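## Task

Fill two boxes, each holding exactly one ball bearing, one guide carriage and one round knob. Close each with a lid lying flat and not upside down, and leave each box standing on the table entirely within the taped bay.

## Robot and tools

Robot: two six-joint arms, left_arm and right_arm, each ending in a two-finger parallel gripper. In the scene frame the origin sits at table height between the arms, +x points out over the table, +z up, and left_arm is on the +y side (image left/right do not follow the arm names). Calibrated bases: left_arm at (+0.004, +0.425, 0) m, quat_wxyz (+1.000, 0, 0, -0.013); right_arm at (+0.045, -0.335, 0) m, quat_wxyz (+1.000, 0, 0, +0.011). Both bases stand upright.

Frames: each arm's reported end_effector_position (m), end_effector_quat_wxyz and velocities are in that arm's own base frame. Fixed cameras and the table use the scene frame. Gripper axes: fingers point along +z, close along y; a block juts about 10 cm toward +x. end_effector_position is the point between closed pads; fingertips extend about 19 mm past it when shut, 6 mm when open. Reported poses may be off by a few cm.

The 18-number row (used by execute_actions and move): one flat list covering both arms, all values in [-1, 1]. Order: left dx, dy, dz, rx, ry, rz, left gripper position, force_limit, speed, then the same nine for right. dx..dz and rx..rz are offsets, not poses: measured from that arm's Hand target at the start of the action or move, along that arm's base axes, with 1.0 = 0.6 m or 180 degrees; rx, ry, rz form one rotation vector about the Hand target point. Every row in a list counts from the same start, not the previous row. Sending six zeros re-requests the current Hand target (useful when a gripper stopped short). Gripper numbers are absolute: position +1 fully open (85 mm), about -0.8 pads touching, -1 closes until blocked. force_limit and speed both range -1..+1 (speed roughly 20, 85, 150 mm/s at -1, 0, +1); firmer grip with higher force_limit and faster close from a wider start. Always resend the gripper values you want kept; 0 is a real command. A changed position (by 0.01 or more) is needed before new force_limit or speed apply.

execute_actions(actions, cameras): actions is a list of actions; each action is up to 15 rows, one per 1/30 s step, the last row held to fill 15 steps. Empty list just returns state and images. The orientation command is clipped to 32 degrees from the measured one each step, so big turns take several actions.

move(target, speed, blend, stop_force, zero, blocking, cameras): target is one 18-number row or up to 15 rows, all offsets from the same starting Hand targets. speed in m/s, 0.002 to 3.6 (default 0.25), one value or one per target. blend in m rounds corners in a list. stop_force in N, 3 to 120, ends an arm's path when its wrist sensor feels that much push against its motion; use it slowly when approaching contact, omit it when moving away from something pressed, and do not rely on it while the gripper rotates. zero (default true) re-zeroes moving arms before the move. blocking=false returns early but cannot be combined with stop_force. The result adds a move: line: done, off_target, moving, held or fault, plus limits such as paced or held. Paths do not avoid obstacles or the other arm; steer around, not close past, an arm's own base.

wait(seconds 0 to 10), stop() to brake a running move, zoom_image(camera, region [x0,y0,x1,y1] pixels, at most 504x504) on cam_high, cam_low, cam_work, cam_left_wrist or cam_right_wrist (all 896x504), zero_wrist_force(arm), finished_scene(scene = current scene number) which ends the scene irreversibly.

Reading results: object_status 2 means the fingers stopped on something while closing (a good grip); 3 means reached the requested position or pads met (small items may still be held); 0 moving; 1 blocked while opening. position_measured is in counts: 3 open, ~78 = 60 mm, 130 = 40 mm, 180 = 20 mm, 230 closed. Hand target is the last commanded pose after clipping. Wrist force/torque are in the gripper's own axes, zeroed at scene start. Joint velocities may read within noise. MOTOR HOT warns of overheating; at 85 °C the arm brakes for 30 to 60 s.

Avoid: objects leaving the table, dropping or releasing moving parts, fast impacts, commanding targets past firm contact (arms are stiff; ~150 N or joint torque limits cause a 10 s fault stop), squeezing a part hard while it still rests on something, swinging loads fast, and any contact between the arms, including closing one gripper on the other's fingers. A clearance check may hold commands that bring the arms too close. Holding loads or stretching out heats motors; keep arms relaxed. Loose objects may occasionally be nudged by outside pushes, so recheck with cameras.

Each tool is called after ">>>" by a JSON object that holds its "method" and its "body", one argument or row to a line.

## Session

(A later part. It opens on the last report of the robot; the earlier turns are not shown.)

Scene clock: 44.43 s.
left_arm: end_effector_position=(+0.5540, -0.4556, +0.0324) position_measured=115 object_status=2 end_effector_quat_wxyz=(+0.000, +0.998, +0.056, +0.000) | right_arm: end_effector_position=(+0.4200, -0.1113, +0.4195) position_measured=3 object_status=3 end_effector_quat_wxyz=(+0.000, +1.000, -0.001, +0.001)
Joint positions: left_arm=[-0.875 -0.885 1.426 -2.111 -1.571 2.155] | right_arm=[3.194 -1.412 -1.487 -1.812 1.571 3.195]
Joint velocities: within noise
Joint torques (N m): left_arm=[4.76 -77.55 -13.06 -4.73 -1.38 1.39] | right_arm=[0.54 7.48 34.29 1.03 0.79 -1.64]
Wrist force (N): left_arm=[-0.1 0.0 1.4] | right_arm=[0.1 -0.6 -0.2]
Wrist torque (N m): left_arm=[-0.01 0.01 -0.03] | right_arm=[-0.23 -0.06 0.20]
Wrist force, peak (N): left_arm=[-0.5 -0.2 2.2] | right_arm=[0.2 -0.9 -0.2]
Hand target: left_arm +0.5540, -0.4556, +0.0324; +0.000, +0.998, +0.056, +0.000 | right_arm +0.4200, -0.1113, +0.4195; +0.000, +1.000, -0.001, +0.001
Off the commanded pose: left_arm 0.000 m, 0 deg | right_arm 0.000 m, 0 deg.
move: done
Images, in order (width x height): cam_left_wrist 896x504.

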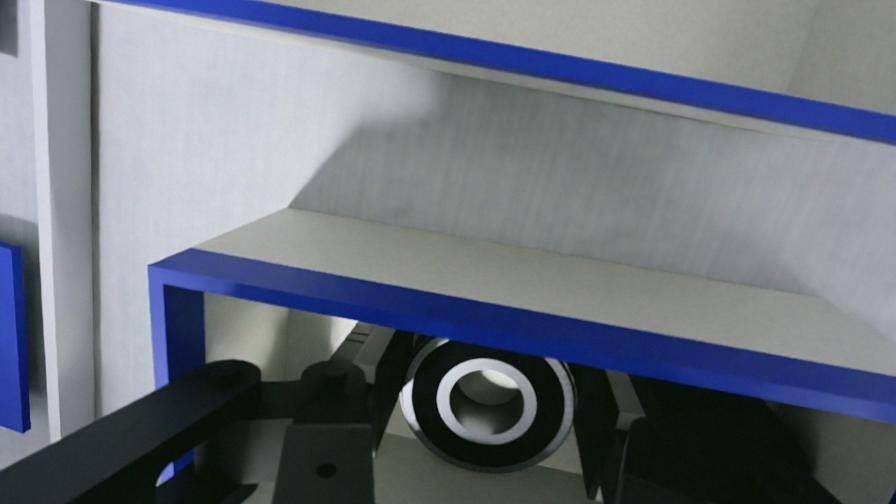

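>>> {"method": "move", "body": {
  "target": [
    [-0.0015,0.0133,0,0,0,0,-1,-1,-1,0,0,0,0,0,0,1,-1,1],
    [-0.0015,0.0133,-0.002,0,0,0,-1,-1,-1,0,0,0,0,0,0,1,-1,1],
    [-0.0015,0.0133,-0.002,0,0,0,0.2,-1,-1,0,0,0,0,0,0,1,-1,1],
    [-0.0015,0.0133,0.16,0,0,0,0.2,-1,-1,0,0,0,0,0,0,1,-1,1],
    [-0.0015,0.0133,0.2,0,0,0,-1,-1,0,0,0,0,0,0,0,1,-1,1]
  ],
  "speed": [0.03,0.02,0.05,0.1,0.2],
  "cameras": ["cam_left_wrist"]
}}

>>> {"method": "zoom_image", "body": {
  "camera": "cam_left_wrist",
  "region": [250, 130, 750, 420]
}}

Scene clock: 48.53 s.
left_arm: end_effector_position=(+0.5531, -0.4476, +0.1523) position_measured=232 object_status=3 end_effector_quat_wxyz=(+0.000, +0.998, +0.056, +0.000) | right_arm: end_effector_position=(+0.4200, -0.1113, +0.4195) position_measured=3 object_status=3 end_effector_quat_wxyz=(+0.000, +1.000, -0.001, +0.001)
Joint positions: left_arm=[-0.869 -1.015 1.31 -1.865 -1.571 2.161] | right_arm=[3.194 -1.412 -1.487 -1.812 1.571 3.195]
Joint velocities: within noise
Joint torques (N m): left_arm=[-4.35 -21.84 -29.89 -1.17 1.38 -0.17] | right_arm=[0.69 7.41 34.64 1.1 0.7 -1.54]
Wrist force (N): left_arm=[-0.3 -0.3 0.4] | right_arm=[0.1 -0.6 -0.2]
Wrist torque (N m): left_arm=[-0.05 0.02 -0.04] | right_arm=[-0.22 -0.07 0.20]
Wrist force, peak (N): left_arm=[-0.4 0.0 4.0] | right_arm=[0.1 -0.8 -0.2]
Hand target: left_arm +0.5531, -0.4476, +0.1524; +0.000, +0.998, +0.056, +0.000 | right_arm +0.4200, -0.1113, +0.4195; +0.000, +1.000, -0.001, +0.001
Off the commanded pose: left_arm 0.000 m, 0 deg | right_arm 0.000 m, 0 deg.
move: done
Images, in order (width x height): cam_left_wrist 896x504.

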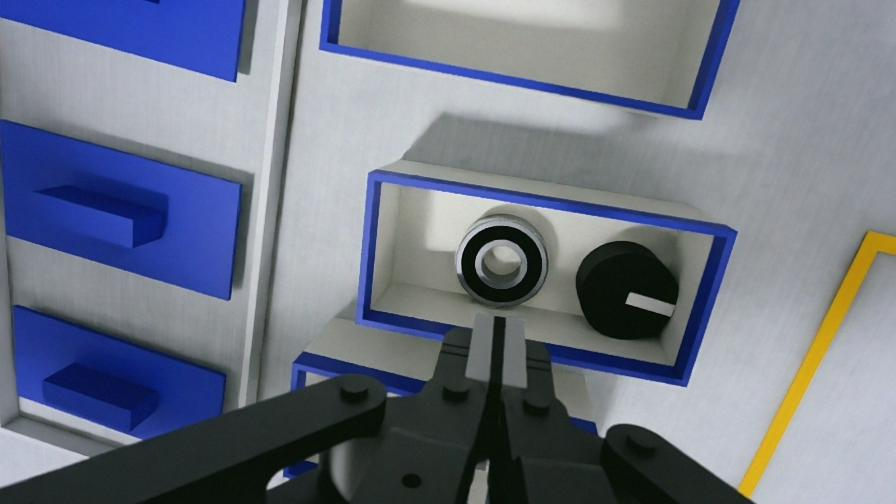

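Scaled by 1.008.

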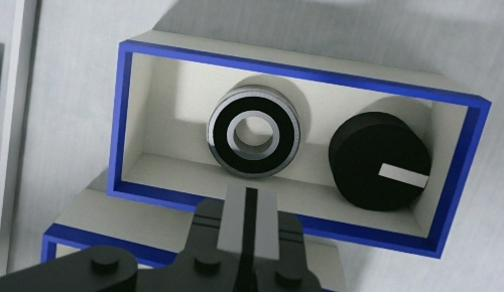

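>>> {"method": "move", "body": {
  "target": [
    [0,0,0,0,0,0,0.17,-1,0,0,0,0,0,0,0,1,-1,1],
    [0,0,-0.14,0,0,0,0.17,-1,0,0,0,0,0,0,0,1,-1,1],
    [0,0,-0.201,0,0,0,0.17,-1,0,0,0,0,0,0,0,1,-1,1]
  ],
  "speed": [0.05,0.12,0.04],
  "cameras": ["cam_left_wrist"]
}}

Scene clock: 52.43 s.
left_arm: end_effector_position=(+0.5530, -0.4475, +0.0313) position_measured=108 object_status=3 end_effector_quat_wxyz=(+0.000, +0.998, +0.056, -0.001) end_effector_velocity=(-0.001, +0.001, +0.000) end_effector_angular_velocity=(+0.004, +0.003, +0.000) | right_arm: end_effector_position=(+0.4200, -0.1113, +0.4195) position_measured=3 object_status=3 end_effector_quat_wxyz=(+0.000, +1.000, -0.001, +0.001)
Joint positions: left_arm=[-0.869 -0.896 1.448 -2.122 -1.571 2.161] | right_arm=[3.194 -1.412 -1.487 -1.812 1.571 3.195]
Joint velocities: left_arm=[0 -0.001 -0.001 0.007 0 0] | right_arm=[within noise]
Joint torques (N m): left_arm=[-1.78 -66.38 -30.98 -0.91 0 -0.59] | right_arm=[-0.27 7.18 34.74 1.09 0.78 -1.52]
Wrist force (N): left_arm=[-0.2 0.0 0.3] | right_arm=[0.0 -0.4 -0.1]
Wrist torque (N m): left_arm=[-0.02 0.01 -0.03] | right_arm=[-0.21 -0.05 0.21]
Wrist force, peak (N): left_arm=[-0.1 0.0 -2.4] | right_arm=[0.0 -0.8 -0.3]
Hand target: left_arm +0.5531, -0.4476, +0.0318; +0.000, +0.998, +0.056, +0.000 | right_arm +0.4200, -0.1113, +0.4195; +0.000, +1.000, -0.001, +0.001
Off the commanded pose: left_arm 0.000 m, 0 deg | right_arm 0.000 m, 0 deg.
move: done
Images, in order (width x height): cam_left_wrist 896x504.

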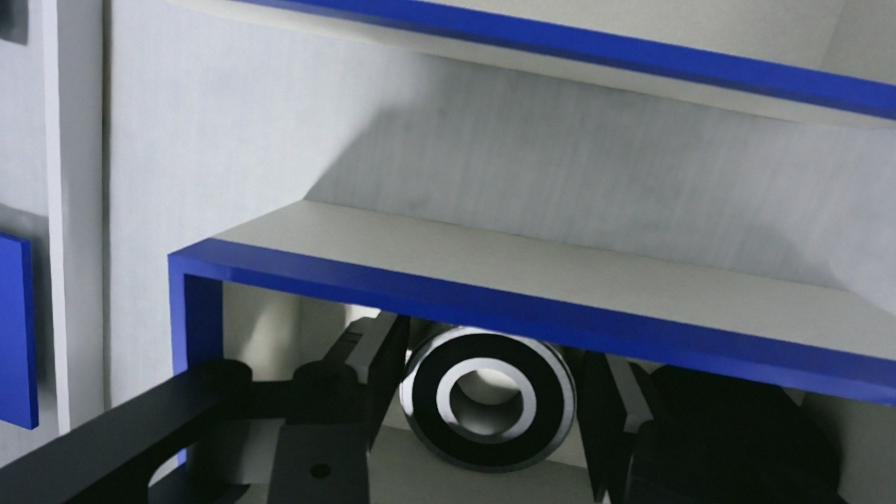

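>>> {"method": "move", "body": {
  "target": [-0.0017,0.0145,0,0,0,0,0.17,-1,0,0,0,0,0,0,0,1,-1,1],
  "speed": 0.03,
  "stop_force": 5,
  "cameras": ["cam_left_wrist"]
}}

Scene clock: 54.53 s.
left_arm: end_effector_position=(+0.5521, -0.4389, +0.0318) position_measured=108 object_status=3 end_effector_quat_wxyz=(+0.000, +0.998, +0.056, +0.000) | right_arm: end_effector_position=(+0.4200, -0.1113, +0.4195) position_measured=3 object_status=3 end_effector_quat_wxyz=(+0.000, +1.000, -0.001, +0.001)
Joint positions: left_arm=[-0.862 -0.909 1.471 -2.132 -1.571 2.168] | right_arm=[3.194 -1.412 -1.487 -1.812 1.571 3.195]
Joint velocities: within noise
Joint torques (N m): left_arm=[-5.52 -21.61 -34.14 -1.11 0.86 -0.86] | right_arm=[-0.2 7.44 34.56 1.08 0.74 -1.56]
Wrist force (N): left_arm=[-0.5 0.6 -2.2] | right_arm=[0.0 -0.4 0.0]
Wrist torque (N m): left_arm=[0.14 0.01 -0.06] | right_arm=[-0.21 -0.05 0.20]
Wrist force, peak (N): left_arm=[-0.5 0.6 -2.2] | right_arm=[0.1 -0.8 -0.3]
Hand target: left_arm +0.5521, -0.4389, +0.0318; +0.000, +0.998, +0.056, +0.000 | right_arm +0.4200, -0.1113, +0.4195; +0.000, +1.000, -0.001, +0.001
Off the commanded pose: left_arm 0.000 m, 0 deg | right_arm 0.000 m, 0 deg.
move: done
Images, in order (width x height): cam_left_wrist 896x504.

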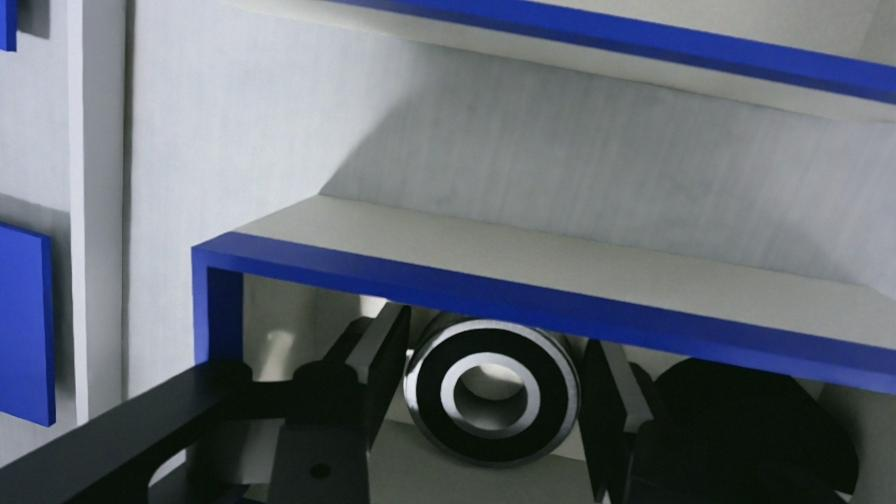

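>>> {"method": "move", "body": {
  "target": [
    [0,-0.002,0,0,0,0,0.17,-1,0,0,0,0,0,0,0,1,-1,1],
    [0,-0.002,0.13,0,0,0,0.17,-1,0,0,0,0,0,0,0,1,-1,1],
    [0,-0.03,0.2,0,0,0,-1,-1,0,0,0,0,0,0,0,1,-1,1]
  ],
  "speed": [0.05,0.1,0.15],
  "cameras": ["cam_left_wrist"]
}}

Scene clock: 57.27 s.
left_arm: end_effector_position=(+0.5521, -0.4569, +0.1518) position_measured=232 object_status=0 end_effector_quat_wxyz=(+0.000, +0.998, +0.056, +0.000) | right_arm: end_effector_position=(+0.4200, -0.1113, +0.4195) position_measured=3 object_status=3 end_effector_quat_wxyz=(+0.000, +1.000, -0.001, +0.001)
Joint positions: left_arm=[-0.878 -1.002 1.292 -1.859 -1.571 2.152] | right_arm=[3.194 -1.412 -1.487 -1.812 1.571 3.195]
Joint velocities: within noise
Joint torques (N m): left_arm=[4.69 -22.09 -35.95 -1.1 -1.36 1.29] | right_arm=[-0.86 7.6 34.75 1.19 0.82 -1.55]
Wrist force (N): left_arm=[-0.2 -0.1 0.1] | right_arm=[0.1 -0.7 0.0]
Wrist torque (N m): left_arm=[-0.04 0.00 -0.05] | right_arm=[-0.24 -0.06 0.20]
Wrist force, peak (N): left_arm=[-0.7 -0.3 3.1] | right_arm=[0.4 -0.7 0.0]
Hand target: left_arm +0.5521, -0.4569, +0.1518; +0.000, +0.998, +0.056, +0.000 | right_arm +0.4200, -0.1113, +0.4195; +0.000, +1.000, -0.001, +0.001
Off the commanded pose: left_arm 0.000 m, 0 deg | right_arm 0.000 m, 0 deg.
move: done
Images, in order (width x height): cam_left_wrist 896x504.

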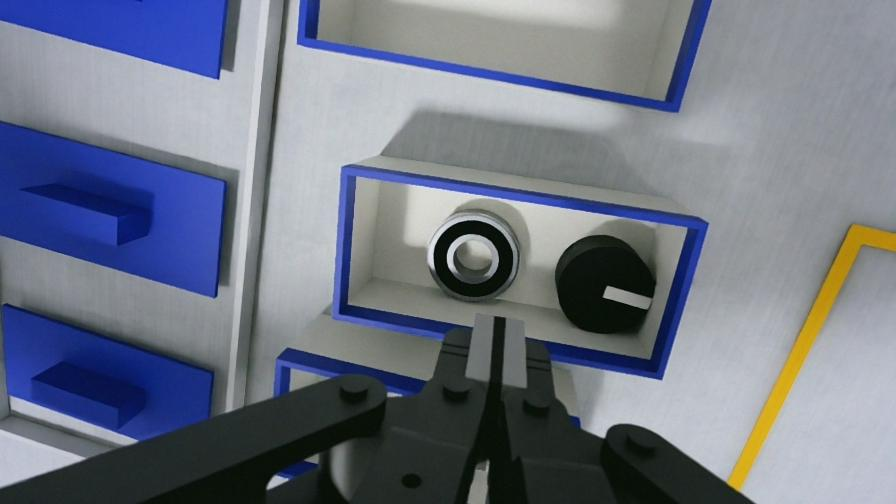

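>>> {"method": "move", "body": {
  "target": [
    [0.0297,-0.0247,-0.09,0,0,0,-1,-1,0,0,0,0,0,0,0,1,-1,1],
    [0.0297,-0.0247,-0.192,0,0,0,-1,-1,0,0,0,0,0,0,0,1,-1,1]
  ],
  "speed": [0.12,0.03],
  "stop_force": 5,
  "cameras": ["cam_left_wrist"]
}}

Scene clock: 61.67 s.
left_arm: end_effector_position=(+0.5699, -0.4718, +0.0366) position_measured=232 object_status=3 end_effector_quat_wxyz=(+0.000, +0.998, +0.056, +0.000) | right_arm: end_effector_position=(+0.4200, -0.1113, +0.4195) position_measured=3 object_status=3 end_effector_quat_wxyz=(+0.000, +1.000, -0.001, +0.001)
Joint positions: left_arm=[-0.872 -0.842 1.336 -2.064 -1.571 2.158] | right_arm=[3.194 -1.412 -1.487 -1.812 1.571 3.195]
Joint velocities: within noise
Joint torques (N m): left_arm=[-5.64 -79.48 -35.43 -1.29 0.17 -0.84] | right_arm=[-0.59 7.28 34.77 1.14 0.68 -1.61]
Wrist force (N): left_arm=[-0.5 0.0 0.4] | right_arm=[0.2 -0.7 -0.1]
Wrist torque (N m): left_arm=[-0.03 0.04 -0.05] | right_arm=[-0.23 -0.08 0.21]
Wrist force, peak (N): left_arm=[0.2 0.4 2.2] | right_arm=[-0.1 -0.9 -0.1]
Hand target: left_arm +0.5699, -0.4718, +0.0366; +0.000, +0.998, +0.056, +0.000 | right_arm +0.4200, -0.1113, +0.4195; +0.000, +1.000, -0.001, +0.001
Off the commanded pose: left_arm 0.000 m, 0 deg | right_arm 0.000 m, 0 deg.
move: done
Images, in order (width x height): cam_left_wrist 896x504.

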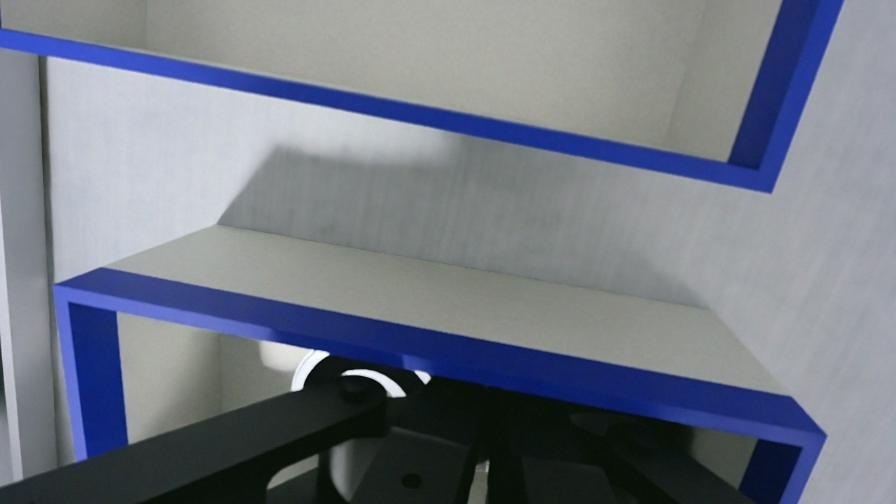

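>>> {"method": "move", "body": {
  "target": [-0.0058,0.05,0,0,0,0,-1,-1,0,0,0,0,0,0,0,1,-1,1],
  "speed": 0.03,
  "stop_force": 5,
  "cameras": ["cam_left_wrist"]
}}

Scene clock: 64.20 s.
left_arm: end_effector_position=(+0.5664, -0.4418, +0.0366) position_measured=232 object_status=3 end_effector_quat_wxyz=(+0.000, +0.998, +0.056, +0.000) | right_arm: end_effector_position=(+0.4200, -0.1113, +0.4195) position_measured=3 object_status=3 end_effector_quat_wxyz=(+0.000, +1.000, -0.001, +0.001)
Joint positions: left_arm=[-0.849 -0.888 1.419 -2.101 -1.571 2.181] | right_arm=[3.194 -1.412 -1.487 -1.812 1.571 3.195]
Joint velocities: within noise
Joint torques (N m): left_arm=[-5.46 -23.56 -34.38 -1.19 1.29 -0.85] | right_arm=[-1.02 7.61 34.7 1.26 0.69 -1.58]
Wrist force (N): left_arm=[-0.5 0.0 0.2] | right_arm=[-0.1 -0.6 -0.3]
Wrist torque (N m): left_arm=[-0.03 0.03 -0.04] | right_arm=[-0.22 -0.04 0.21]
Wrist force, peak (N): left_arm=[0.4 0.9 -1.0] | right_arm=[0.2 -0.9 -0.4]
Hand target: left_arm +0.5664, -0.4418, +0.0366; +0.000, +0.998, +0.056, +0.000 | right_arm +0.4200, -0.1113, +0.4195; +0.000, +1.000, -0.001, +0.001
Off the commanded pose: left_arm 0.000 m, 0 deg | right_arm 0.000 m, 0 deg.
move: done
Images, in order (width x height): cam_left_wrist 896x504.

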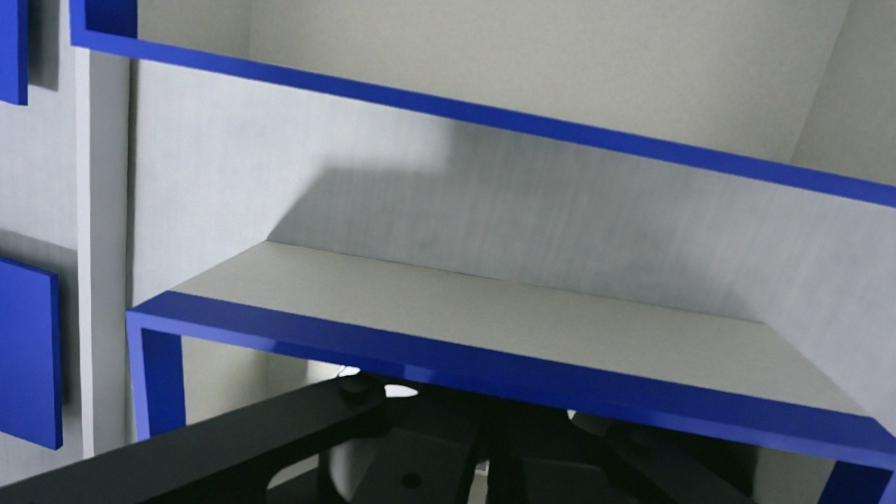

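>>> {"method": "move", "body": {
  "target": [
    [0,-0.003,0,0,0,0,-1,-1,0,0,0,0,0,0,0,1,-1,1],
    [0,-0.003,0.13,0,0,0,-1,-1,0,0,0,0,0,0,0,1,-1,1],
    [0,-0.02,0.2,0,0,0,-1,-1,0,0,0,0,0,0,0,1,-1,1]
  ],
  "speed": [0.05,0.15,0.15],
  "cameras": ["cam_left_wrist"]
}}

Scene clock: 65.83 s.
left_arm: end_effector_position=(+0.5664, -0.4538, +0.1567) position_measured=232 object_status=3 end_effector_quat_wxyz=(+0.000, +0.998, +0.056, +0.000) | right_arm: end_effector_position=(+0.4200, -0.1113, +0.4195) position_measured=3 object_status=3 end_effector_quat_wxyz=(+0.000, +1.000, -0.001, +0.001)
Joint positions: left_arm=[-0.86 -0.984 1.249 -1.835 -1.571 2.17] | right_arm=[3.194 -1.412 -1.487 -1.812 1.571 3.195]
Joint velocities: within noise
Joint torques (N m): left_arm=[4.48 -24.09 -24.51 -1.53 -0.04 1.28] | right_arm=[-0.95 7.6 34.36 1.24 0.65 -1.53]
Wrist force (N): left_arm=[-0.2 -0.3 0.2] | right_arm=[0.1 -0.4 -0.2]
Wrist torque (N m): left_arm=[-0.04 0.00 -0.07] | right_arm=[-0.20 -0.06 0.21]
Wrist force, peak (N): left_arm=[-0.4 -0.4 3.7] | right_arm=[0.0 -0.8 -0.4]
Hand target: left_arm +0.5664, -0.4538, +0.1566; +0.000, +0.998, +0.056, +0.000 | right_arm +0.4200, -0.1113, +0.4195; +0.000, +1.000, -0.001, +0.001
Off the commanded pose: left_arm 0.000 m, 0 deg | right_arm 0.000 m, 0 deg.
move: done
Images, in order (width x height): cam_left_wrist 896x504.

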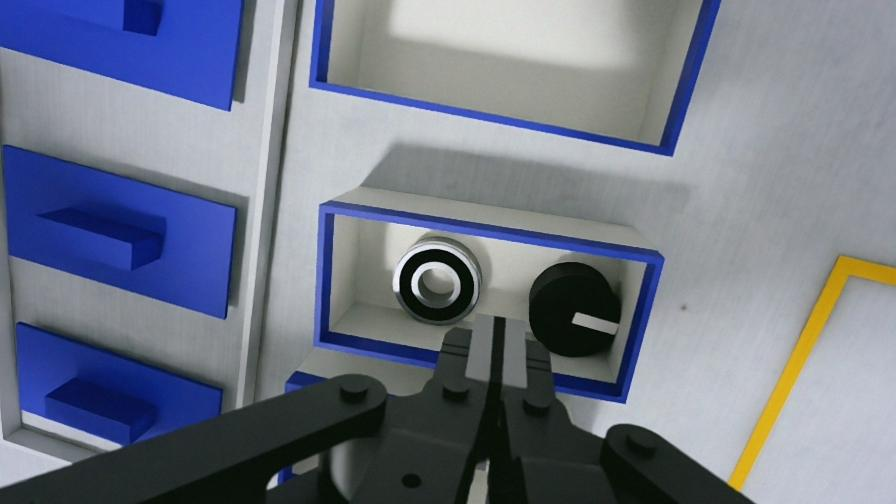

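>>> {"method": "move", "body": {
  "target": [
    [-0.0297,-0.011,-0.12,0,0,0,-1,-1,0,0,0,0,0,0,0,1,-1,1],
    [-0.0297,-0.011,-0.2,0,0,0,-1,-1,0,0,0,0,0,0,0,1,-1,1]
  ],
  "speed": [0.15,0.04],
  "stop_force": 5,
  "cameras": []
}}

>>> {"method": "move", "body": {
  "target": [-0.006,0.052,0,0,0,0,-1,-1,0,0,0,0,0,0,0,1,-1,1],
  "speed": 0.05,
  "stop_force": 6,
  "cameras": ["cam_left_wrist"]
}}

Scene clock: 69.57 s.
left_arm: end_effector_position=(+0.5486, -0.4604, +0.0366) position_measured=232 object_status=3 end_effector_quat_wxyz=(+0.000, +0.998, +0.056, +0.000) | right_arm: end_effector_position=(+0.4200, -0.1113, +0.4195) position_measured=3 object_status=3 end_effector_quat_wxyz=(+0.000, +1.000, -0.001, +0.001)
Joint positions: left_arm=[-0.885 -0.892 1.427 -2.104 -1.571 2.145] | right_arm=[3.194 -1.412 -1.487 -1.812 1.571 3.195]
Joint velocities: within noise
Joint torques (N m): left_arm=[4.84 -76.88 -35.01 -1.15 1.25 1.33] | right_arm=[-1.01 7.74 35.03 1.26 0.53 -1.53]
Wrist force (N): left_arm=[-0.3 0.1 0.5] | right_arm=[0.2 -0.4 0.1]
Wrist torque (N m): left_arm=[0.00 0.03 -0.04] | right_arm=[-0.20 -0.07 0.21]
Wrist force, peak (N): left_arm=[-0.9 -0.3 2.5] | right_arm=[0.0 -0.9 -0.3]
Hand target: left_arm +0.5486, -0.4604, +0.0366; +0.000, +0.998, +0.056, +0.000 | right_arm +0.4200, -0.1113, +0.4195; +0.000, +1.000, -0.001, +0.001
Off the commanded pose: left_arm 0.000 m, 0 deg | right_arm 0.000 m, 0 deg.
move: done
No camera images: "cameras" was empty.

Scene clock: 71.33 s.
left_arm: end_effector_position=(+0.5450, -0.4292, +0.0366) position_measured=232 object_status=3 end_effector_quat_wxyz=(+0.000, +0.998, +0.056, +0.000) | right_arm: end_effector_position=(+0.4200, -0.1113, +0.4195) position_measured=3 object_status=3 end_effector_quat_wxyz=(+0.000, +1.000, -0.001, +0.001)
Joint positions: left_arm=[-0.86 -0.939 1.509 -2.14 -1.571 2.17] | right_arm=[3.194 -1.412 -1.487 -1.812 1.571 3.195]
Joint velocities: within noise
Joint torques (N m): left_arm=[-5.46 -21.79 -35.02 -1.16 1.35 -0.77] | right_arm=[-1.44 7.79 34.52 1.27 0.61 -1.49]
Wrist force (N): left_arm=[-0.2 0.1 0.0] | right_arm=[0.1 -0.9 0.1]
Wrist torque (N m): left_arm=[0.01 0.02 -0.06] | right_arm=[-0.27 -0.06 0.21]
Wrist force, peak (N): left_arm=[-0.4 1.5 -1.0] | right_arm=[-0.1 -0.8 -0.3]
Hand target: left_arm +0.5450, -0.4292, +0.0366; +0.000, +0.998, +0.056, +0.000 | right_arm +0.4200, -0.1113, +0.4195; +0.000, +1.000, -0.001, +0.001
Off the commanded pose: left_arm 0.000 m, 0 deg | right_arm 0.000 m, 0 deg.
move: done
Images, in order (width x height): cam_left_wrist 896x504.

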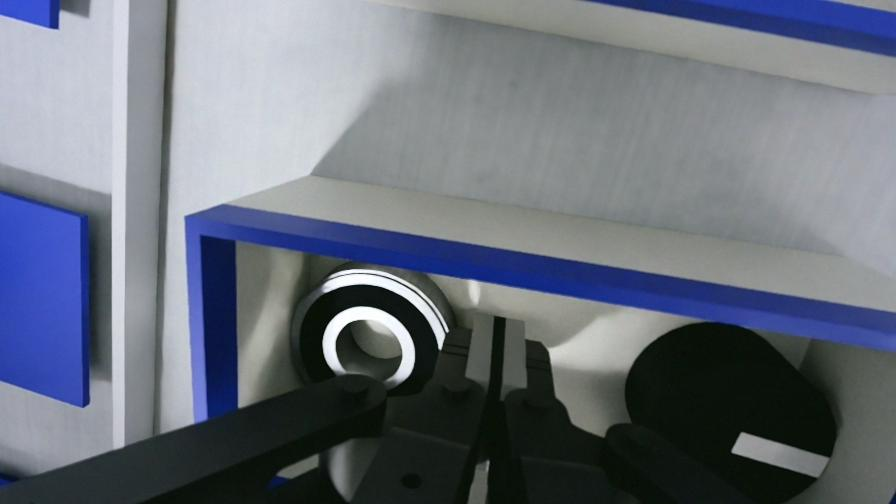

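>>> {"method": "move", "body": {
  "target": [
    [0,-0.002,0.2,0,0,0,-1,-1,0,0,0,0,0,0,0,1,-1,1],
    [0.041,0.5923,0.139,0,0,-0.0256,0.45,-1,0,0,0,0,0,0,0,1,-1,1],
    [0.041,0.5923,0.039,0,0,-0.0256,0.45,-1,0,0,0,0,0,0,0,1,-1,1]
  ],
  "speed": [0.2,0.5,0.12],
  "blend": [0.02,0,0],
  "cameras": ["cam_left_wrist"]
}}

Scene clock: 76.20 s.
left_arm: end_effector_position=(+0.5695, -0.0737, +0.0598) position_measured=72 object_status=3 end_effector_quat_wxyz=(+0.000, +1.000, +0.016, -0.001) | right_arm: end_effector_position=(+0.4200, -0.1113, +0.4195) position_measured=3 object_status=3 end_effector_quat_wxyz=(+0.000, +1.000, -0.001, +0.001)
Joint positions: left_arm=[-0.363 -1.207 1.875 -2.237 -1.571 2.747] | right_arm=[3.194 -1.412 -1.487 -1.812 1.571 3.195]
Joint velocities: within noise
Joint torques (N m): left_arm=[0.86 -59.19 -33.93 -3.23 0.69 -0.19] | right_arm=[-2.18 8.01 34.62 1.37 0.62 -1.57]
Wrist force (N): left_arm=[-0.2 0.1 0.5] | right_arm=[-0.2 -0.5 -0.1]
Wrist torque (N m): left_arm=[0.02 -0.03 -0.06] | right_arm=[-0.22 -0.01 0.21]
Wrist force, peak (N): left_arm=[2.0 -14.0 1.5] | right_arm=[0.0 -0.9 -0.3]
Hand target: left_arm +0.5696, -0.0738, +0.0600; +0.000, +1.000, +0.016, +0.000 | right_arm +0.4200, -0.1113, +0.4195; +0.000, +1.000, -0.001, +0.001
Off the commanded pose: left_arm 0.000 m, 0 deg | right_arm 0.000 m, 0 deg.
move: done
Images, in order (width x height): cam_left_wrist 896x504.

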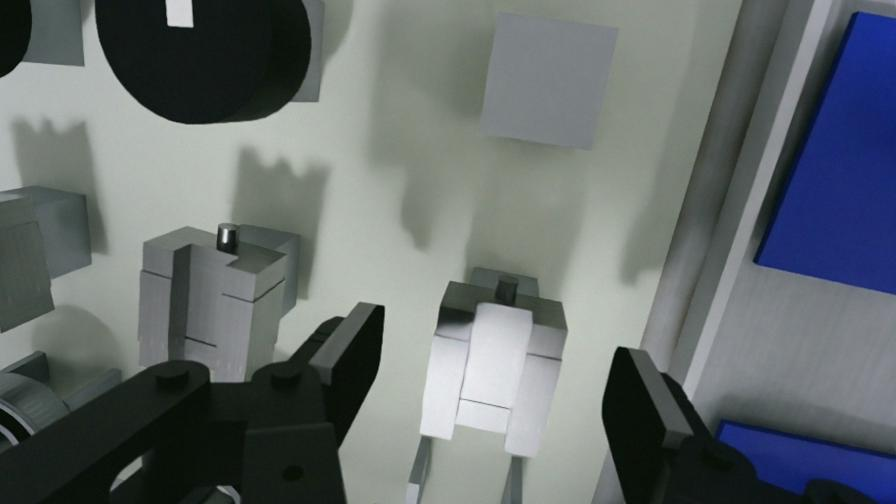

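>>> {"method": "move", "body": {
  "target": [
    [0,0,0,0,0,0,-1,-1,-1,0,0,0,0,0,0,1,-1,1],
    [0,0,0.19,0,0,0,-1,-1,-1,0,0,0,0,0,0,1,-1,1],
    [-0.0307,-0.6095,0.158,0,0,0.0256,-1,-1,-1,0,0,0,0,0,0,1,-1,1]
  ],
  "speed": [0.1,0.25,0.45],
  "blend": [0,0.02,0],
  "cameras": ["cam_left_wrist"]
}}

Scene clock: 79.97 s.
left_arm: end_effector_position=(+0.5512, -0.4394, +0.1546) position_measured=147 object_status=2 end_effector_quat_wxyz=(+0.000, +0.998, +0.056, -0.001) | right_arm: end_effector_position=(+0.4200, -0.1113, +0.4195) position_measured=3 object_status=3 end_effector_quat_wxyz=(+0.000, +1.000, -0.001, +0.001)
Joint positions: left_arm=[-0.863 -1.032 1.331 -1.869 -1.571 2.167] | right_arm=[3.194 -1.412 -1.487 -1.812 1.571 3.195]
Joint velocities: within noise
Joint torques (N m): left_arm=[-5.55 -66.74 -35.33 -4.1 -0.66 -0.84] | right_arm=[-1.98 8.44 34.94 1.43 0.52 -1.48]
Wrist force (N): left_arm=[-0.3 -0.2 1.3] | right_arm=[0.1 -0.7 -0.1]
Wrist torque (N m): left_arm=[-0.05 0.02 -0.04] | right_arm=[-0.24 -0.06 0.20]
Wrist force, peak (N): left_arm=[-4.5 9.1 1.3] | right_arm=[0.1 -1.0 0.1]
Hand target: left_arm +0.5512, -0.4395, +0.1548; +0.000, +0.998, +0.056, +0.000 | right_arm +0.4200, -0.1113, +0.4195; +0.000, +1.000, -0.001, +0.001
Off the commanded pose: left_arm 0.000 m, 0 deg | right_arm 0.000 m, 0 deg.
move: done
Images, in order (width x height): cam_left_wrist 896x504.

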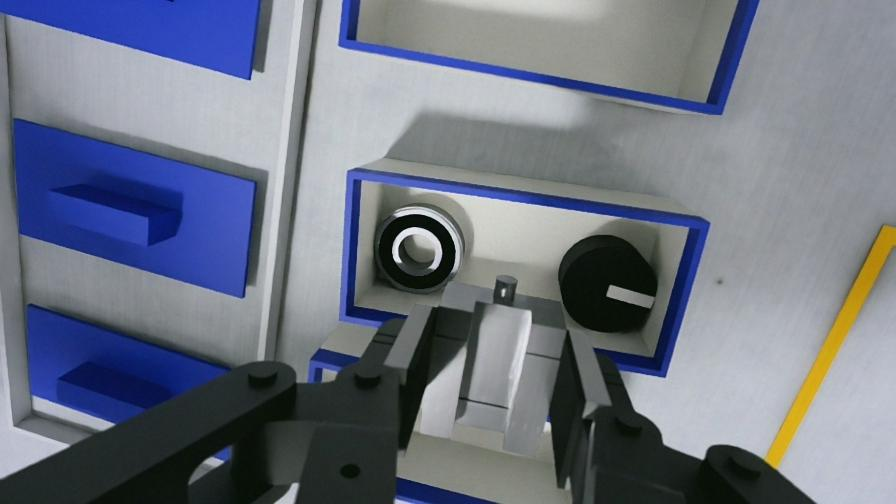

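>>> {"method": "move", "body": {
  "target": [
    [-0.0218,-0.0032,-0.12,0,0,0.0045,-1,-1,-1,0,0,0,0,0,0,1,-1,1],
    [-0.0218,-0.0032,-0.175,0,0,0.0045,-1,-1,-1,0,0,0,0,0,0,1,-1,1]
  ],
  "speed": [0.12,0.02],
  "stop_force": 3,
  "cameras": ["cam_left_wrist"]
}}

Scene clock: 86.30 s.
left_arm: end_effector_position=(+0.5381, -0.4414, +0.0498) position_measured=147 object_status=2 end_effector_quat_wxyz=(+0.000, +0.998, +0.063, +0.000) | right_arm: end_effector_position=(+0.4200, -0.1113, +0.4195) position_measured=3 object_status=3 end_effector_quat_wxyz=(+0.000, +1.000, -0.001, +0.001)
Joint positions: left_arm=[-0.88 -0.95 1.49 -2.109 -1.571 2.136] | right_arm=[3.194 -1.412 -1.487 -1.812 1.571 3.195]
Joint velocities: within noise
Joint torques (N m): left_arm=[4.5 -74.5 -34.05 -1.15 1.24 1.18] | right_arm=[-2.31 8.18 34.91 1.48 0.42 -1.46]
Wrist force (N): left_arm=[0.2 0.1 1.4] | right_arm=[0.0 -0.8 -0.1]
Wrist torque (N m): left_arm=[0.02 0.06 -0.05] | right_arm=[-0.25 -0.06 0.20]
Wrist force, peak (N): left_arm=[-0.6 0.0 2.8] | right_arm=[0.0 -0.8 -0.2]
Hand target: left_arm +0.5381, -0.4414, +0.0498; +0.000, +0.998, +0.063, +0.000 | right_arm +0.4200, -0.1113, +0.4195; +0.000, +1.000, -0.001, +0.001
Off the commanded pose: left_arm 0.000 m, 0 deg | right_arm 0.000 m, 0 deg.
move: done
Images, in order (width x height): cam_left_wrist 896x504.

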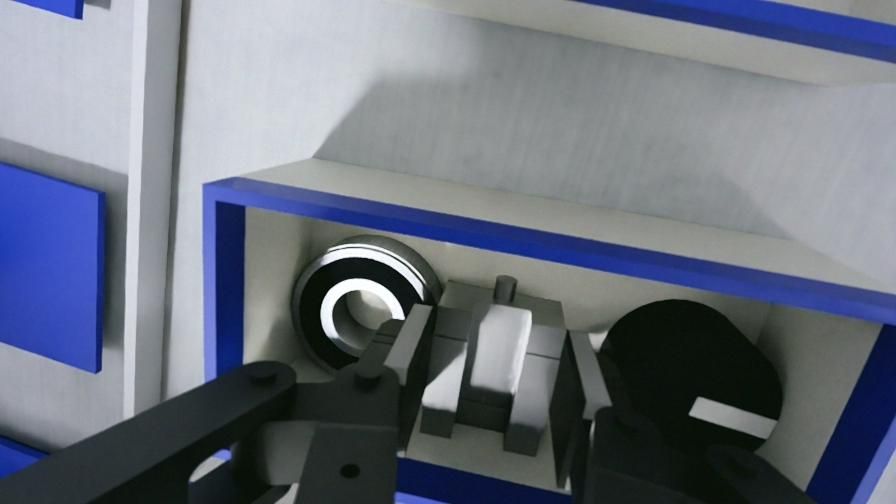

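>>> {"method": "move", "body": {
  "target": [
    [0.0006,-0.006,0,0,0,0,-1,-1,-1,0,0,0,0,0,0,1,-1,1],
    [-0.0025,0.022,0,0,0,0,-1,-1,-1,0,0,0,0,0,0,1,-1,1]
  ],
  "speed": 0.03,
  "stop_force": 6,
  "cameras": ["cam_left_wrist"]
}}

Scene clock: 88.63 s.
left_arm: end_effector_position=(+0.5366, -0.4282, +0.0498) position_measured=147 object_status=2 end_effector_quat_wxyz=(+0.000, +0.998, +0.063, +0.000) | right_arm: end_effector_position=(+0.4200, -0.1113, +0.4195) position_measured=3 object_status=3 end_effector_quat_wxyz=(+0.000, +1.000, -0.001, +0.001)
Joint positions: left_arm=[-0.869 -0.97 1.523 -2.123 -1.571 2.147] | right_arm=[3.194 -1.412 -1.487 -1.812 1.571 3.195]
Joint velocities: within noise
Joint torques (N m): left_arm=[-5.48 -21.61 -35.15 -1.16 1.29 -0.8] | right_arm=[-2.68 8.27 34.88 1.44 0.35 -1.46]
Wrist force (N): left_arm=[-0.5 0.2 1.3] | right_arm=[-0.1 -0.7 0.0]
Wrist torque (N m): left_arm=[0.02 0.08 -0.05] | right_arm=[-0.25 -0.03 0.21]
Wrist force, peak (N): left_arm=[-0.8 0.8 2.0] | right_arm=[0.2 -0.9 -0.3]
Hand target: left_arm +0.5366, -0.4282, +0.0498; +0.000, +0.998, +0.063, +0.000 | right_arm +0.4200, -0.1113, +0.4195; +0.000, +1.000, -0.001, +0.001
Off the commanded pose: left_arm 0.000 m, 0 deg | right_arm 0.000 m, 0 deg.
move: done
Images, in order (width x height): cam_left_wrist 896x504.

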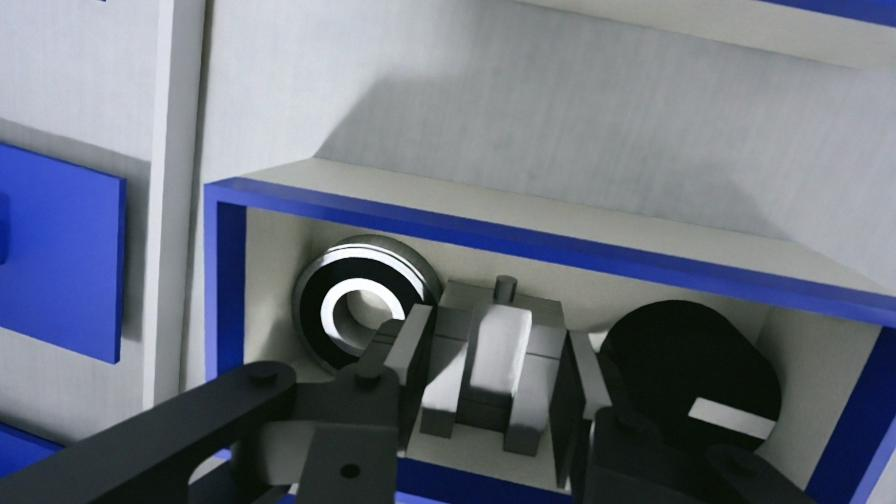

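>>> {"method": "move", "body": {
  "target": [-0.004,0.032,0,0,0,0,-1,-1,-1,0,0,0,0,0,0,1,-1,1],
  "speed": 0.03,
  "stop_force": 7,
  "cameras": ["cam_left_wrist"]
}}

Scene clock: 90.73 s.
left_arm: end_effector_position=(+0.5342, -0.4090, +0.0498) position_measured=147 object_status=2 end_effector_quat_wxyz=(+0.000, +0.998, +0.063, +0.000) | right_arm: end_effector_position=(+0.4200, -0.1113, +0.4195) position_measured=3 object_status=3 end_effector_quat_wxyz=(+0.000, +1.000, -0.001, +0.001)
Joint positions: left_arm=[-0.853 -0.998 1.571 -2.143 -1.571 2.163] | right_arm=[3.194 -1.412 -1.487 -1.812 1.571 3.195]
Joint velocities: within noise
Joint torques (N m): left_arm=[-5.6 -20.81 -35.24 -1.23 1.42 -0.85] | right_arm=[-2.2 8.4 34.66 1.5 0.52 -1.64]
Wrist force (N): left_arm=[-0.6 0.2 1.3] | right_arm=[0.0 -0.6 -0.1]
Wrist torque (N m): left_arm=[0.01 0.09 -0.05] | right_arm=[-0.22 -0.05 0.21]
Wrist force, peak (N): left_arm=[-0.4 0.7 2.0] | right_arm=[-0.1 -0.9 -0.2]
Hand target: left_arm +0.5342, -0.4090, +0.0498; +0.000, +0.998, +0.063, +0.000 | right_arm +0.4200, -0.1113, +0.4195; +0.000, +1.000, -0.001, +0.001
Off the commanded pose: left_arm 0.000 m, 0 deg | right_arm 0.000 m, 0 deg.
move: done
Images, in order (width x height): cam_left_wrist 896x504.

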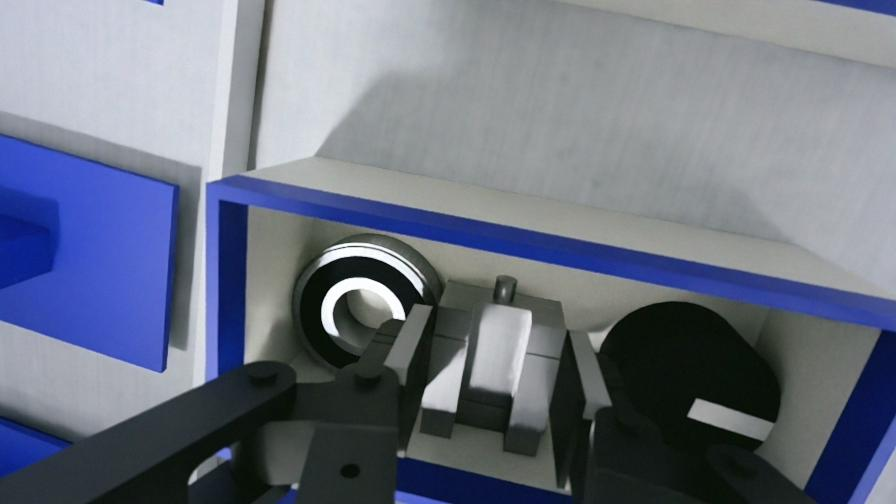

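>>> {"method": "move", "body": {
  "target": [-0.0015,0.014,0,0,0,0,-1,-1,-1,0,0,0,0,0,0,1,-1,1],
  "speed": 0.03,
  "stop_force": 10,
  "cameras": ["cam_left_wrist"]
}}

Scene clock: 92.87 s.
left_arm: end_effector_position=(+0.5333, -0.4006, +0.0498) position_measured=147 object_status=2 end_effector_quat_wxyz=(+0.000, +0.998, +0.063, +0.000) | right_arm: end_effector_position=(+0.4200, -0.1113, +0.4195) position_measured=3 object_status=3 end_effector_quat_wxyz=(+0.000, +1.000, -0.001, +0.001)
Joint positions: left_arm=[-0.845 -1.009 1.591 -2.151 -1.571 2.171] | right_arm=[3.194 -1.412 -1.487 -1.812 1.571 3.195]
Joint velocities: within noise
Joint torques (N m): left_arm=[-5.83 -20.73 -35.07 -1.24 1.6 -0.92] | right_arm=[-3.02 8.3 34.68 1.5 0.35 -1.51]
Wrist force (N): left_arm=[-0.4 0.4 1.3] | right_arm=[0.1 -0.5 -0.2]
Wrist torque (N m): left_arm=[-0.01 0.04 -0.05] | right_arm=[-0.21 -0.06 0.21]
Wrist force, peak (N): left_arm=[-0.6 0.4 2.0] | right_arm=[-0.1 -0.9 -0.3]
Hand target: left_arm +0.5333, -0.4006, +0.0498; +0.000, +0.998, +0.063, +0.000 | right_arm +0.4200, -0.1113, +0.4195; +0.000, +1.000, -0.001, +0.001
Off the commanded pose: left_arm 0.000 m, 0 deg | right_arm 0.000 m, 0 deg.
move: done
Images, in order (width x height): cam_left_wrist 896x504.

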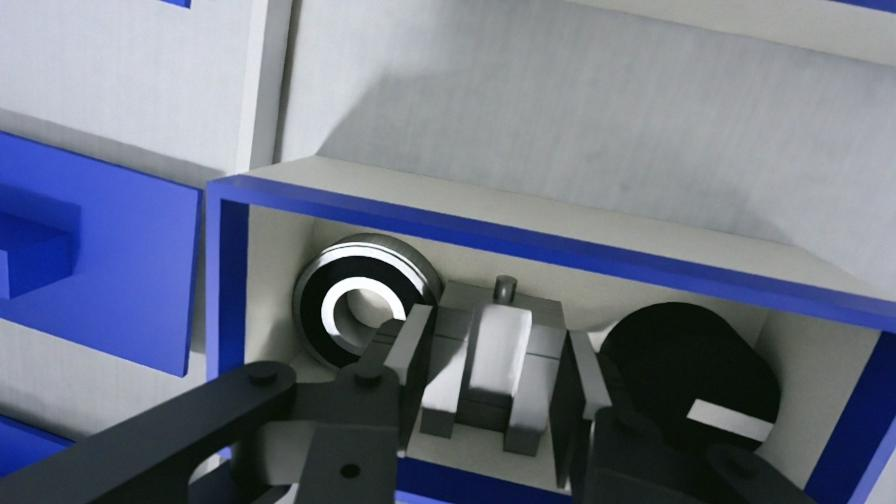

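>>> {"method": "move", "body": {
  "target": [-0.003,0.025,0,0,0,0,-1,-1,-1,0,0,0,0,0,0,1,-1,1],
  "speed": 0.03,
  "stop_force": 10,
  "cameras": ["cam_left_wrist","cam_work"]
}}

Scene clock: 99.87 s.
left_arm: end_effector_position=(+0.5315, -0.3856, +0.0498) position_measured=147 object_status=2 end_effector_quat_wxyz=(+0.000, +0.998, +0.063, +0.000) | right_arm: end_effector_position=(+0.4200, -0.1113, +0.4195) position_measured=3 object_status=3 end_effector_quat_wxyz=(+0.000, +1.000, -0.001, +0.001)
Joint positions: left_arm=[-0.832 -1.03 1.625 -2.165 -1.571 2.184] | right_arm=[3.194 -1.412 -1.487 -1.812 1.571 3.195]
Joint velocities: within noise
Joint torques (N m): left_arm=[-5.89 -20.18 -34.18 -1.2 1.61 -0.82] | right_arm=[-2.74 8.61 35.15 1.44 0.3 -1.51]
Wrist force (N): left_arm=[-0.4 0.3 0.8] | right_arm=[-0.2 -0.7 -0.2]
Wrist torque (N m): left_arm=[-0.02 0.02 -0.05] | right_arm=[-0.24 -0.02 0.21]
Wrist force, peak (N): left_arm=[-0.1 2.4 1.0] | right_arm=[0.1 -0.9 0.0]
Hand target: left_arm +0.5315, -0.3856, +0.0498; +0.000, +0.998, +0.063, +0.000 | right_arm +0.4200, -0.1113, +0.4195; +0.000, +1.000, -0.001, +0.001
Off the commanded pose: left_arm 0.000 m, 0 deg | right_arm 0.000 m, 0 deg.
move: done
Images, in order (width x height): cam_work 896x504, cam_left_wrist 896x504.

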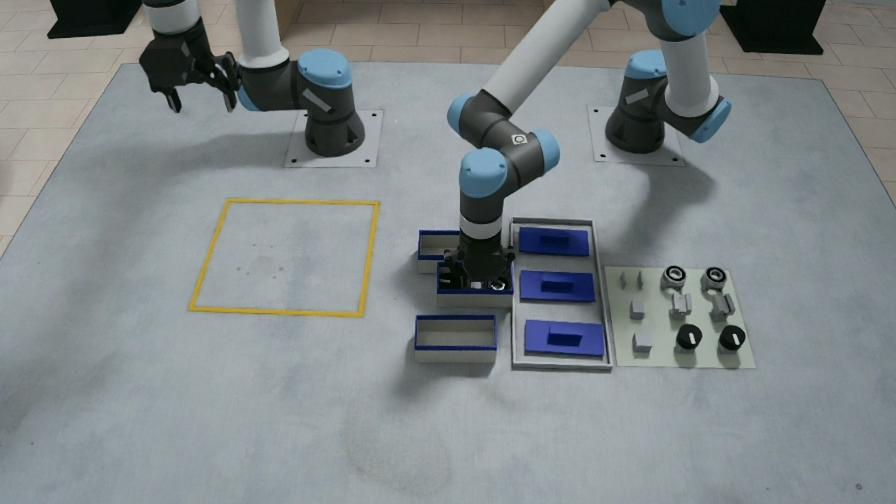

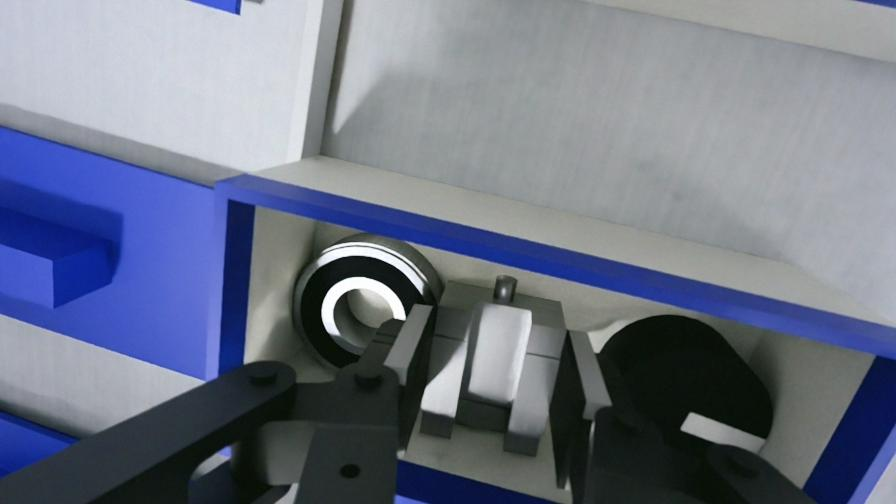

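>>> {"method": "move", "body": {
  "target": [-0.0008,0.0075,0,0,0,0,-1,-1,-1,0,0,0,0,0,0,1,-1,1],
  "speed": 0.03,
  "stop_force": 10,
  "cameras": ["cam_left_wrist"]
}}

Scene clock: 101.53 s.
left_arm: end_effector_position=(+0.5311, -0.3823, +0.0497) position_measured=147 object_status=2 end_effector_quat_wxyz=(+0.000, +0.998, +0.063, +0.000) | right_arm: end_effector_position=(+0.4200, -0.1113, +0.4195) position_measured=3 object_status=3 end_effector_quat_wxyz=(+0.000, +1.000, -0.001, +0.001)
Joint positions: left_arm=[-0.829 -1.034 1.633 -2.169 -1.571 2.187] | right_arm=[3.194 -1.412 -1.487 -1.812 1.571 3.195]
Joint velocities: within noise
Joint torques (N m): left_arm=[-2.94 -18.7 -28.91 0.54 1.73 -0.77] | right_arm=[-2.39 8.13 34.67 1.64 0.28 -1.58]
Wrist force (N): left_arm=[-1.0 11.1 1.2] | right_arm=[0.0 -0.7 -0.2]
Wrist torque (N m): left_arm=[-0.27 0.01 -0.08] | right_arm=[-0.24 -0.05 0.21]
Wrist force, peak (N): left_arm=[-1.0 13.2 0.0] | right_arm=[0.1 -0.8 -0.2]
Hand target: left_arm +0.5311, -0.3823, +0.0497; +0.000, +0.998, +0.063, +0.000 (not the last commanded pose) | right_arm +0.4200, -0.1113, +0.4195; +0.000, +1.000, -0.001, +0.001
Off the commanded pose: left_arm 0.001 m, 0 deg | right_arm 0.000 m, 0 deg.
move: contact (left_arm)
Images, in order (width x height): cam_left_wrist 896x504.

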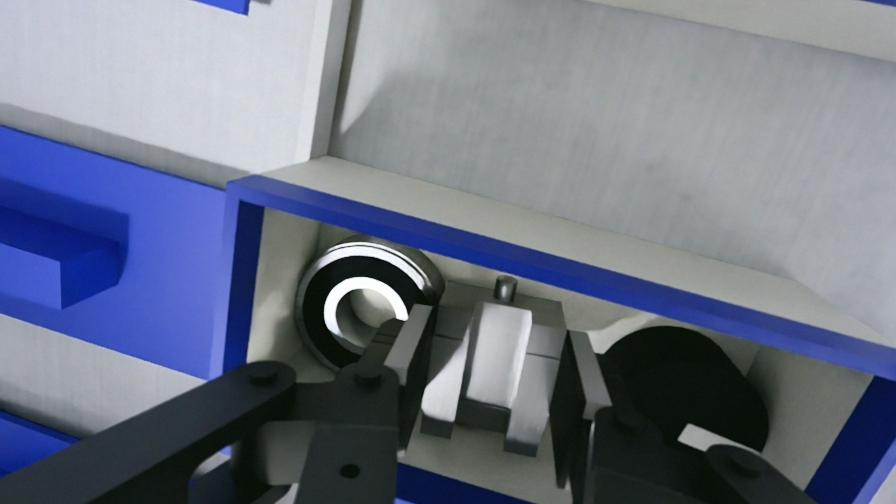

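>>> {"method": "move", "body": {
  "target": [
    [0,-0.001,0.117,0,0,0,-1,-1,-1,0,0,0,0,0,0,1,-1,1],
    [0.048,-0.346,0.117,0,0,0,-1,-1,-1,0,0,0,0,0,0,1,-1,1],
    [0.048,-0.346,-0.008,0,0,0,-1,-1,-1,0,0,0,0,0,0,1,-1,1]
  ],
  "speed": [0.15,0.4,0.15],
  "blend": [0.01,0.02,0],
  "cameras": ["cam_left_wrist"]
}}

>>> {"method": "move", "body": {
  "target": [0,0,-0.03,0,0,0,-1,-1,-1,0,0,0,0,0,0,1,-1,1],
  "speed": 0.015,
  "stop_force": 3,
  "cameras": ["cam_left_wrist","cam_work"]
}}

Scene clock: 104.63 s.
left_arm: end_effector_position=(+0.5599, -0.5898, +0.0446) position_measured=147 object_status=2 end_effector_quat_wxyz=(+0.000, +0.998, +0.063, -0.001) | right_arm: end_effector_position=(+0.4200, -0.1113, +0.4195) position_measured=3 object_status=3 end_effector_quat_wxyz=(+0.000, +1.000, -0.001, +0.001)
Joint positions: left_arm=[-0.976 -0.675 1.004 -1.898 -1.571 2.04] | right_arm=[3.194 -1.412 -1.487 -1.812 1.571 3.195]
Joint velocities: within noise
Joint torques (N m): left_arm=[-5.84 -88.79 -37.52 -3.13 1.31 -0.79] | right_arm=[-2.09 8.52 34.88 1.59 0.27 -1.53]
Wrist force (N): left_arm=[-0.6 0.2 1.5] | right_arm=[0.1 -0.7 -0.1]
Wrist torque (N m): left_arm=[0.00 0.10 -0.09] | right_arm=[-0.25 -0.06 0.20]
Wrist force, peak (N): left_arm=[-0.8 13.5 3.2] | right_arm=[0.1 -0.9 -0.3]
Hand target: left_arm +0.5599, -0.5899, +0.0449; +0.000, +0.998, +0.063, +0.000 | right_arm +0.4200, -0.1113, +0.4195; +0.000, +1.000, -0.001, +0.001
Off the commanded pose: left_arm 0.000 m, 0 deg | right_arm 0.000 m, 0 deg.
move: done
Images, in order (width x height): cam_left_wrist 896x504.

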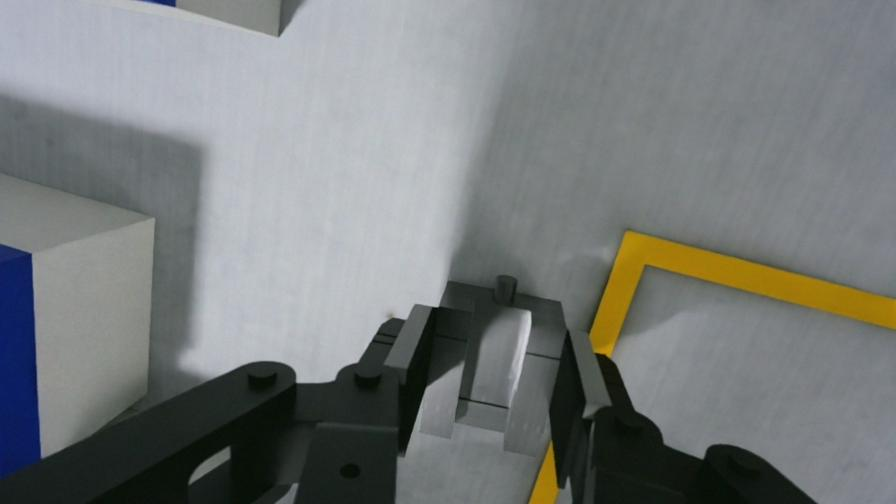

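Scene clock: 106.33 s.
left_arm: end_effector_position=(+0.5599, -0.5899, +0.0387) position_measured=147 object_status=2 end_effector_quat_wxyz=(+0.000, +0.998, +0.063, +0.000) | right_arm: end_effector_position=(+0.4200, -0.1113, +0.4195) position_measured=3 object_status=3 end_effector_quat_wxyz=(+0.000, +1.000, -0.001, +0.001)
Joint positions: left_arm=[-0.976 -0.67 1.01 -1.91 -1.571 2.04] | right_arm=[3.194 -1.412 -1.487 -1.812 1.571 3.195]
Joint velocities: within noise
Joint torques (N m): left_arm=[-5.99 -85.54 -35.92 -1.16 1.26 -0.75] | right_arm=[-2.6 8.26 34.51 1.71 0.27 -1.48]
Wrist force (N): left_arm=[-0.1 0.8 -2.1] | right_arm=[0.1 -0.8 -0.3]
Wrist torque (N m): left_arm=[-0.12 0.06 -0.11] | right_arm=[-0.26 -0.07 0.20]
Wrist force, peak (N): left_arm=[-0.8 -2.4 -6.8] | right_arm=[0.2 -0.8 -0.4]
Hand target: left_arm +0.5599, -0.5899, +0.0387; +0.000, +0.998, +0.063, +0.000 (not the last commanded pose) | right_arm +0.4200, -0.1113, +0.4195; +0.000, +1.000, -0.001, +0.001
Off the commanded pose: left_arm 0.012 m, 0 deg | right_arm 0.000 m, 0 deg.
move: contact (left_arm)
Images, in order (width x height): cam_work 896x504, cam_left_wrist 896x504.

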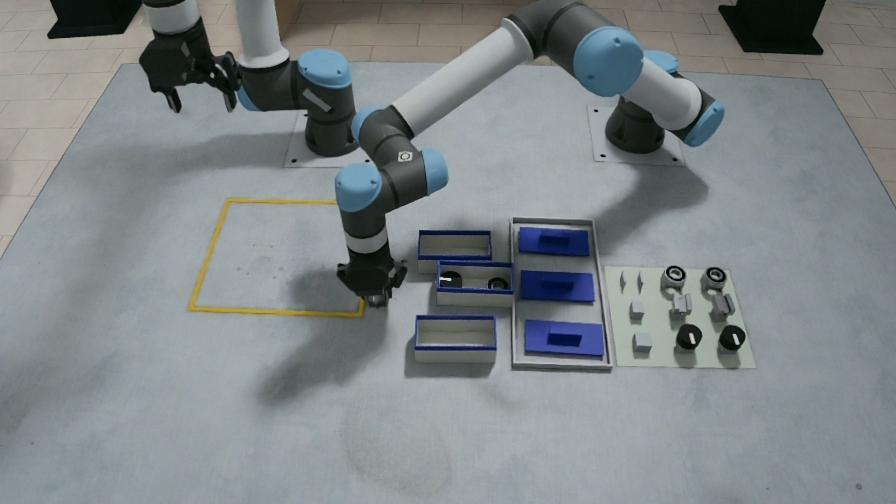

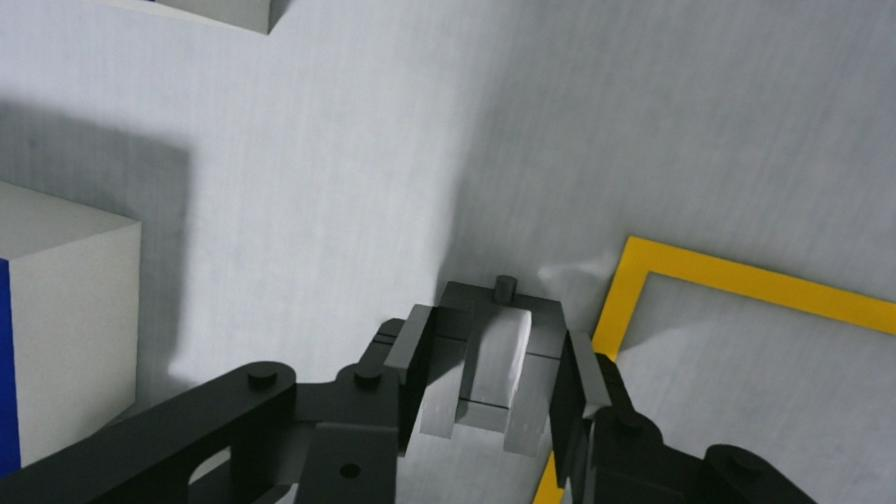

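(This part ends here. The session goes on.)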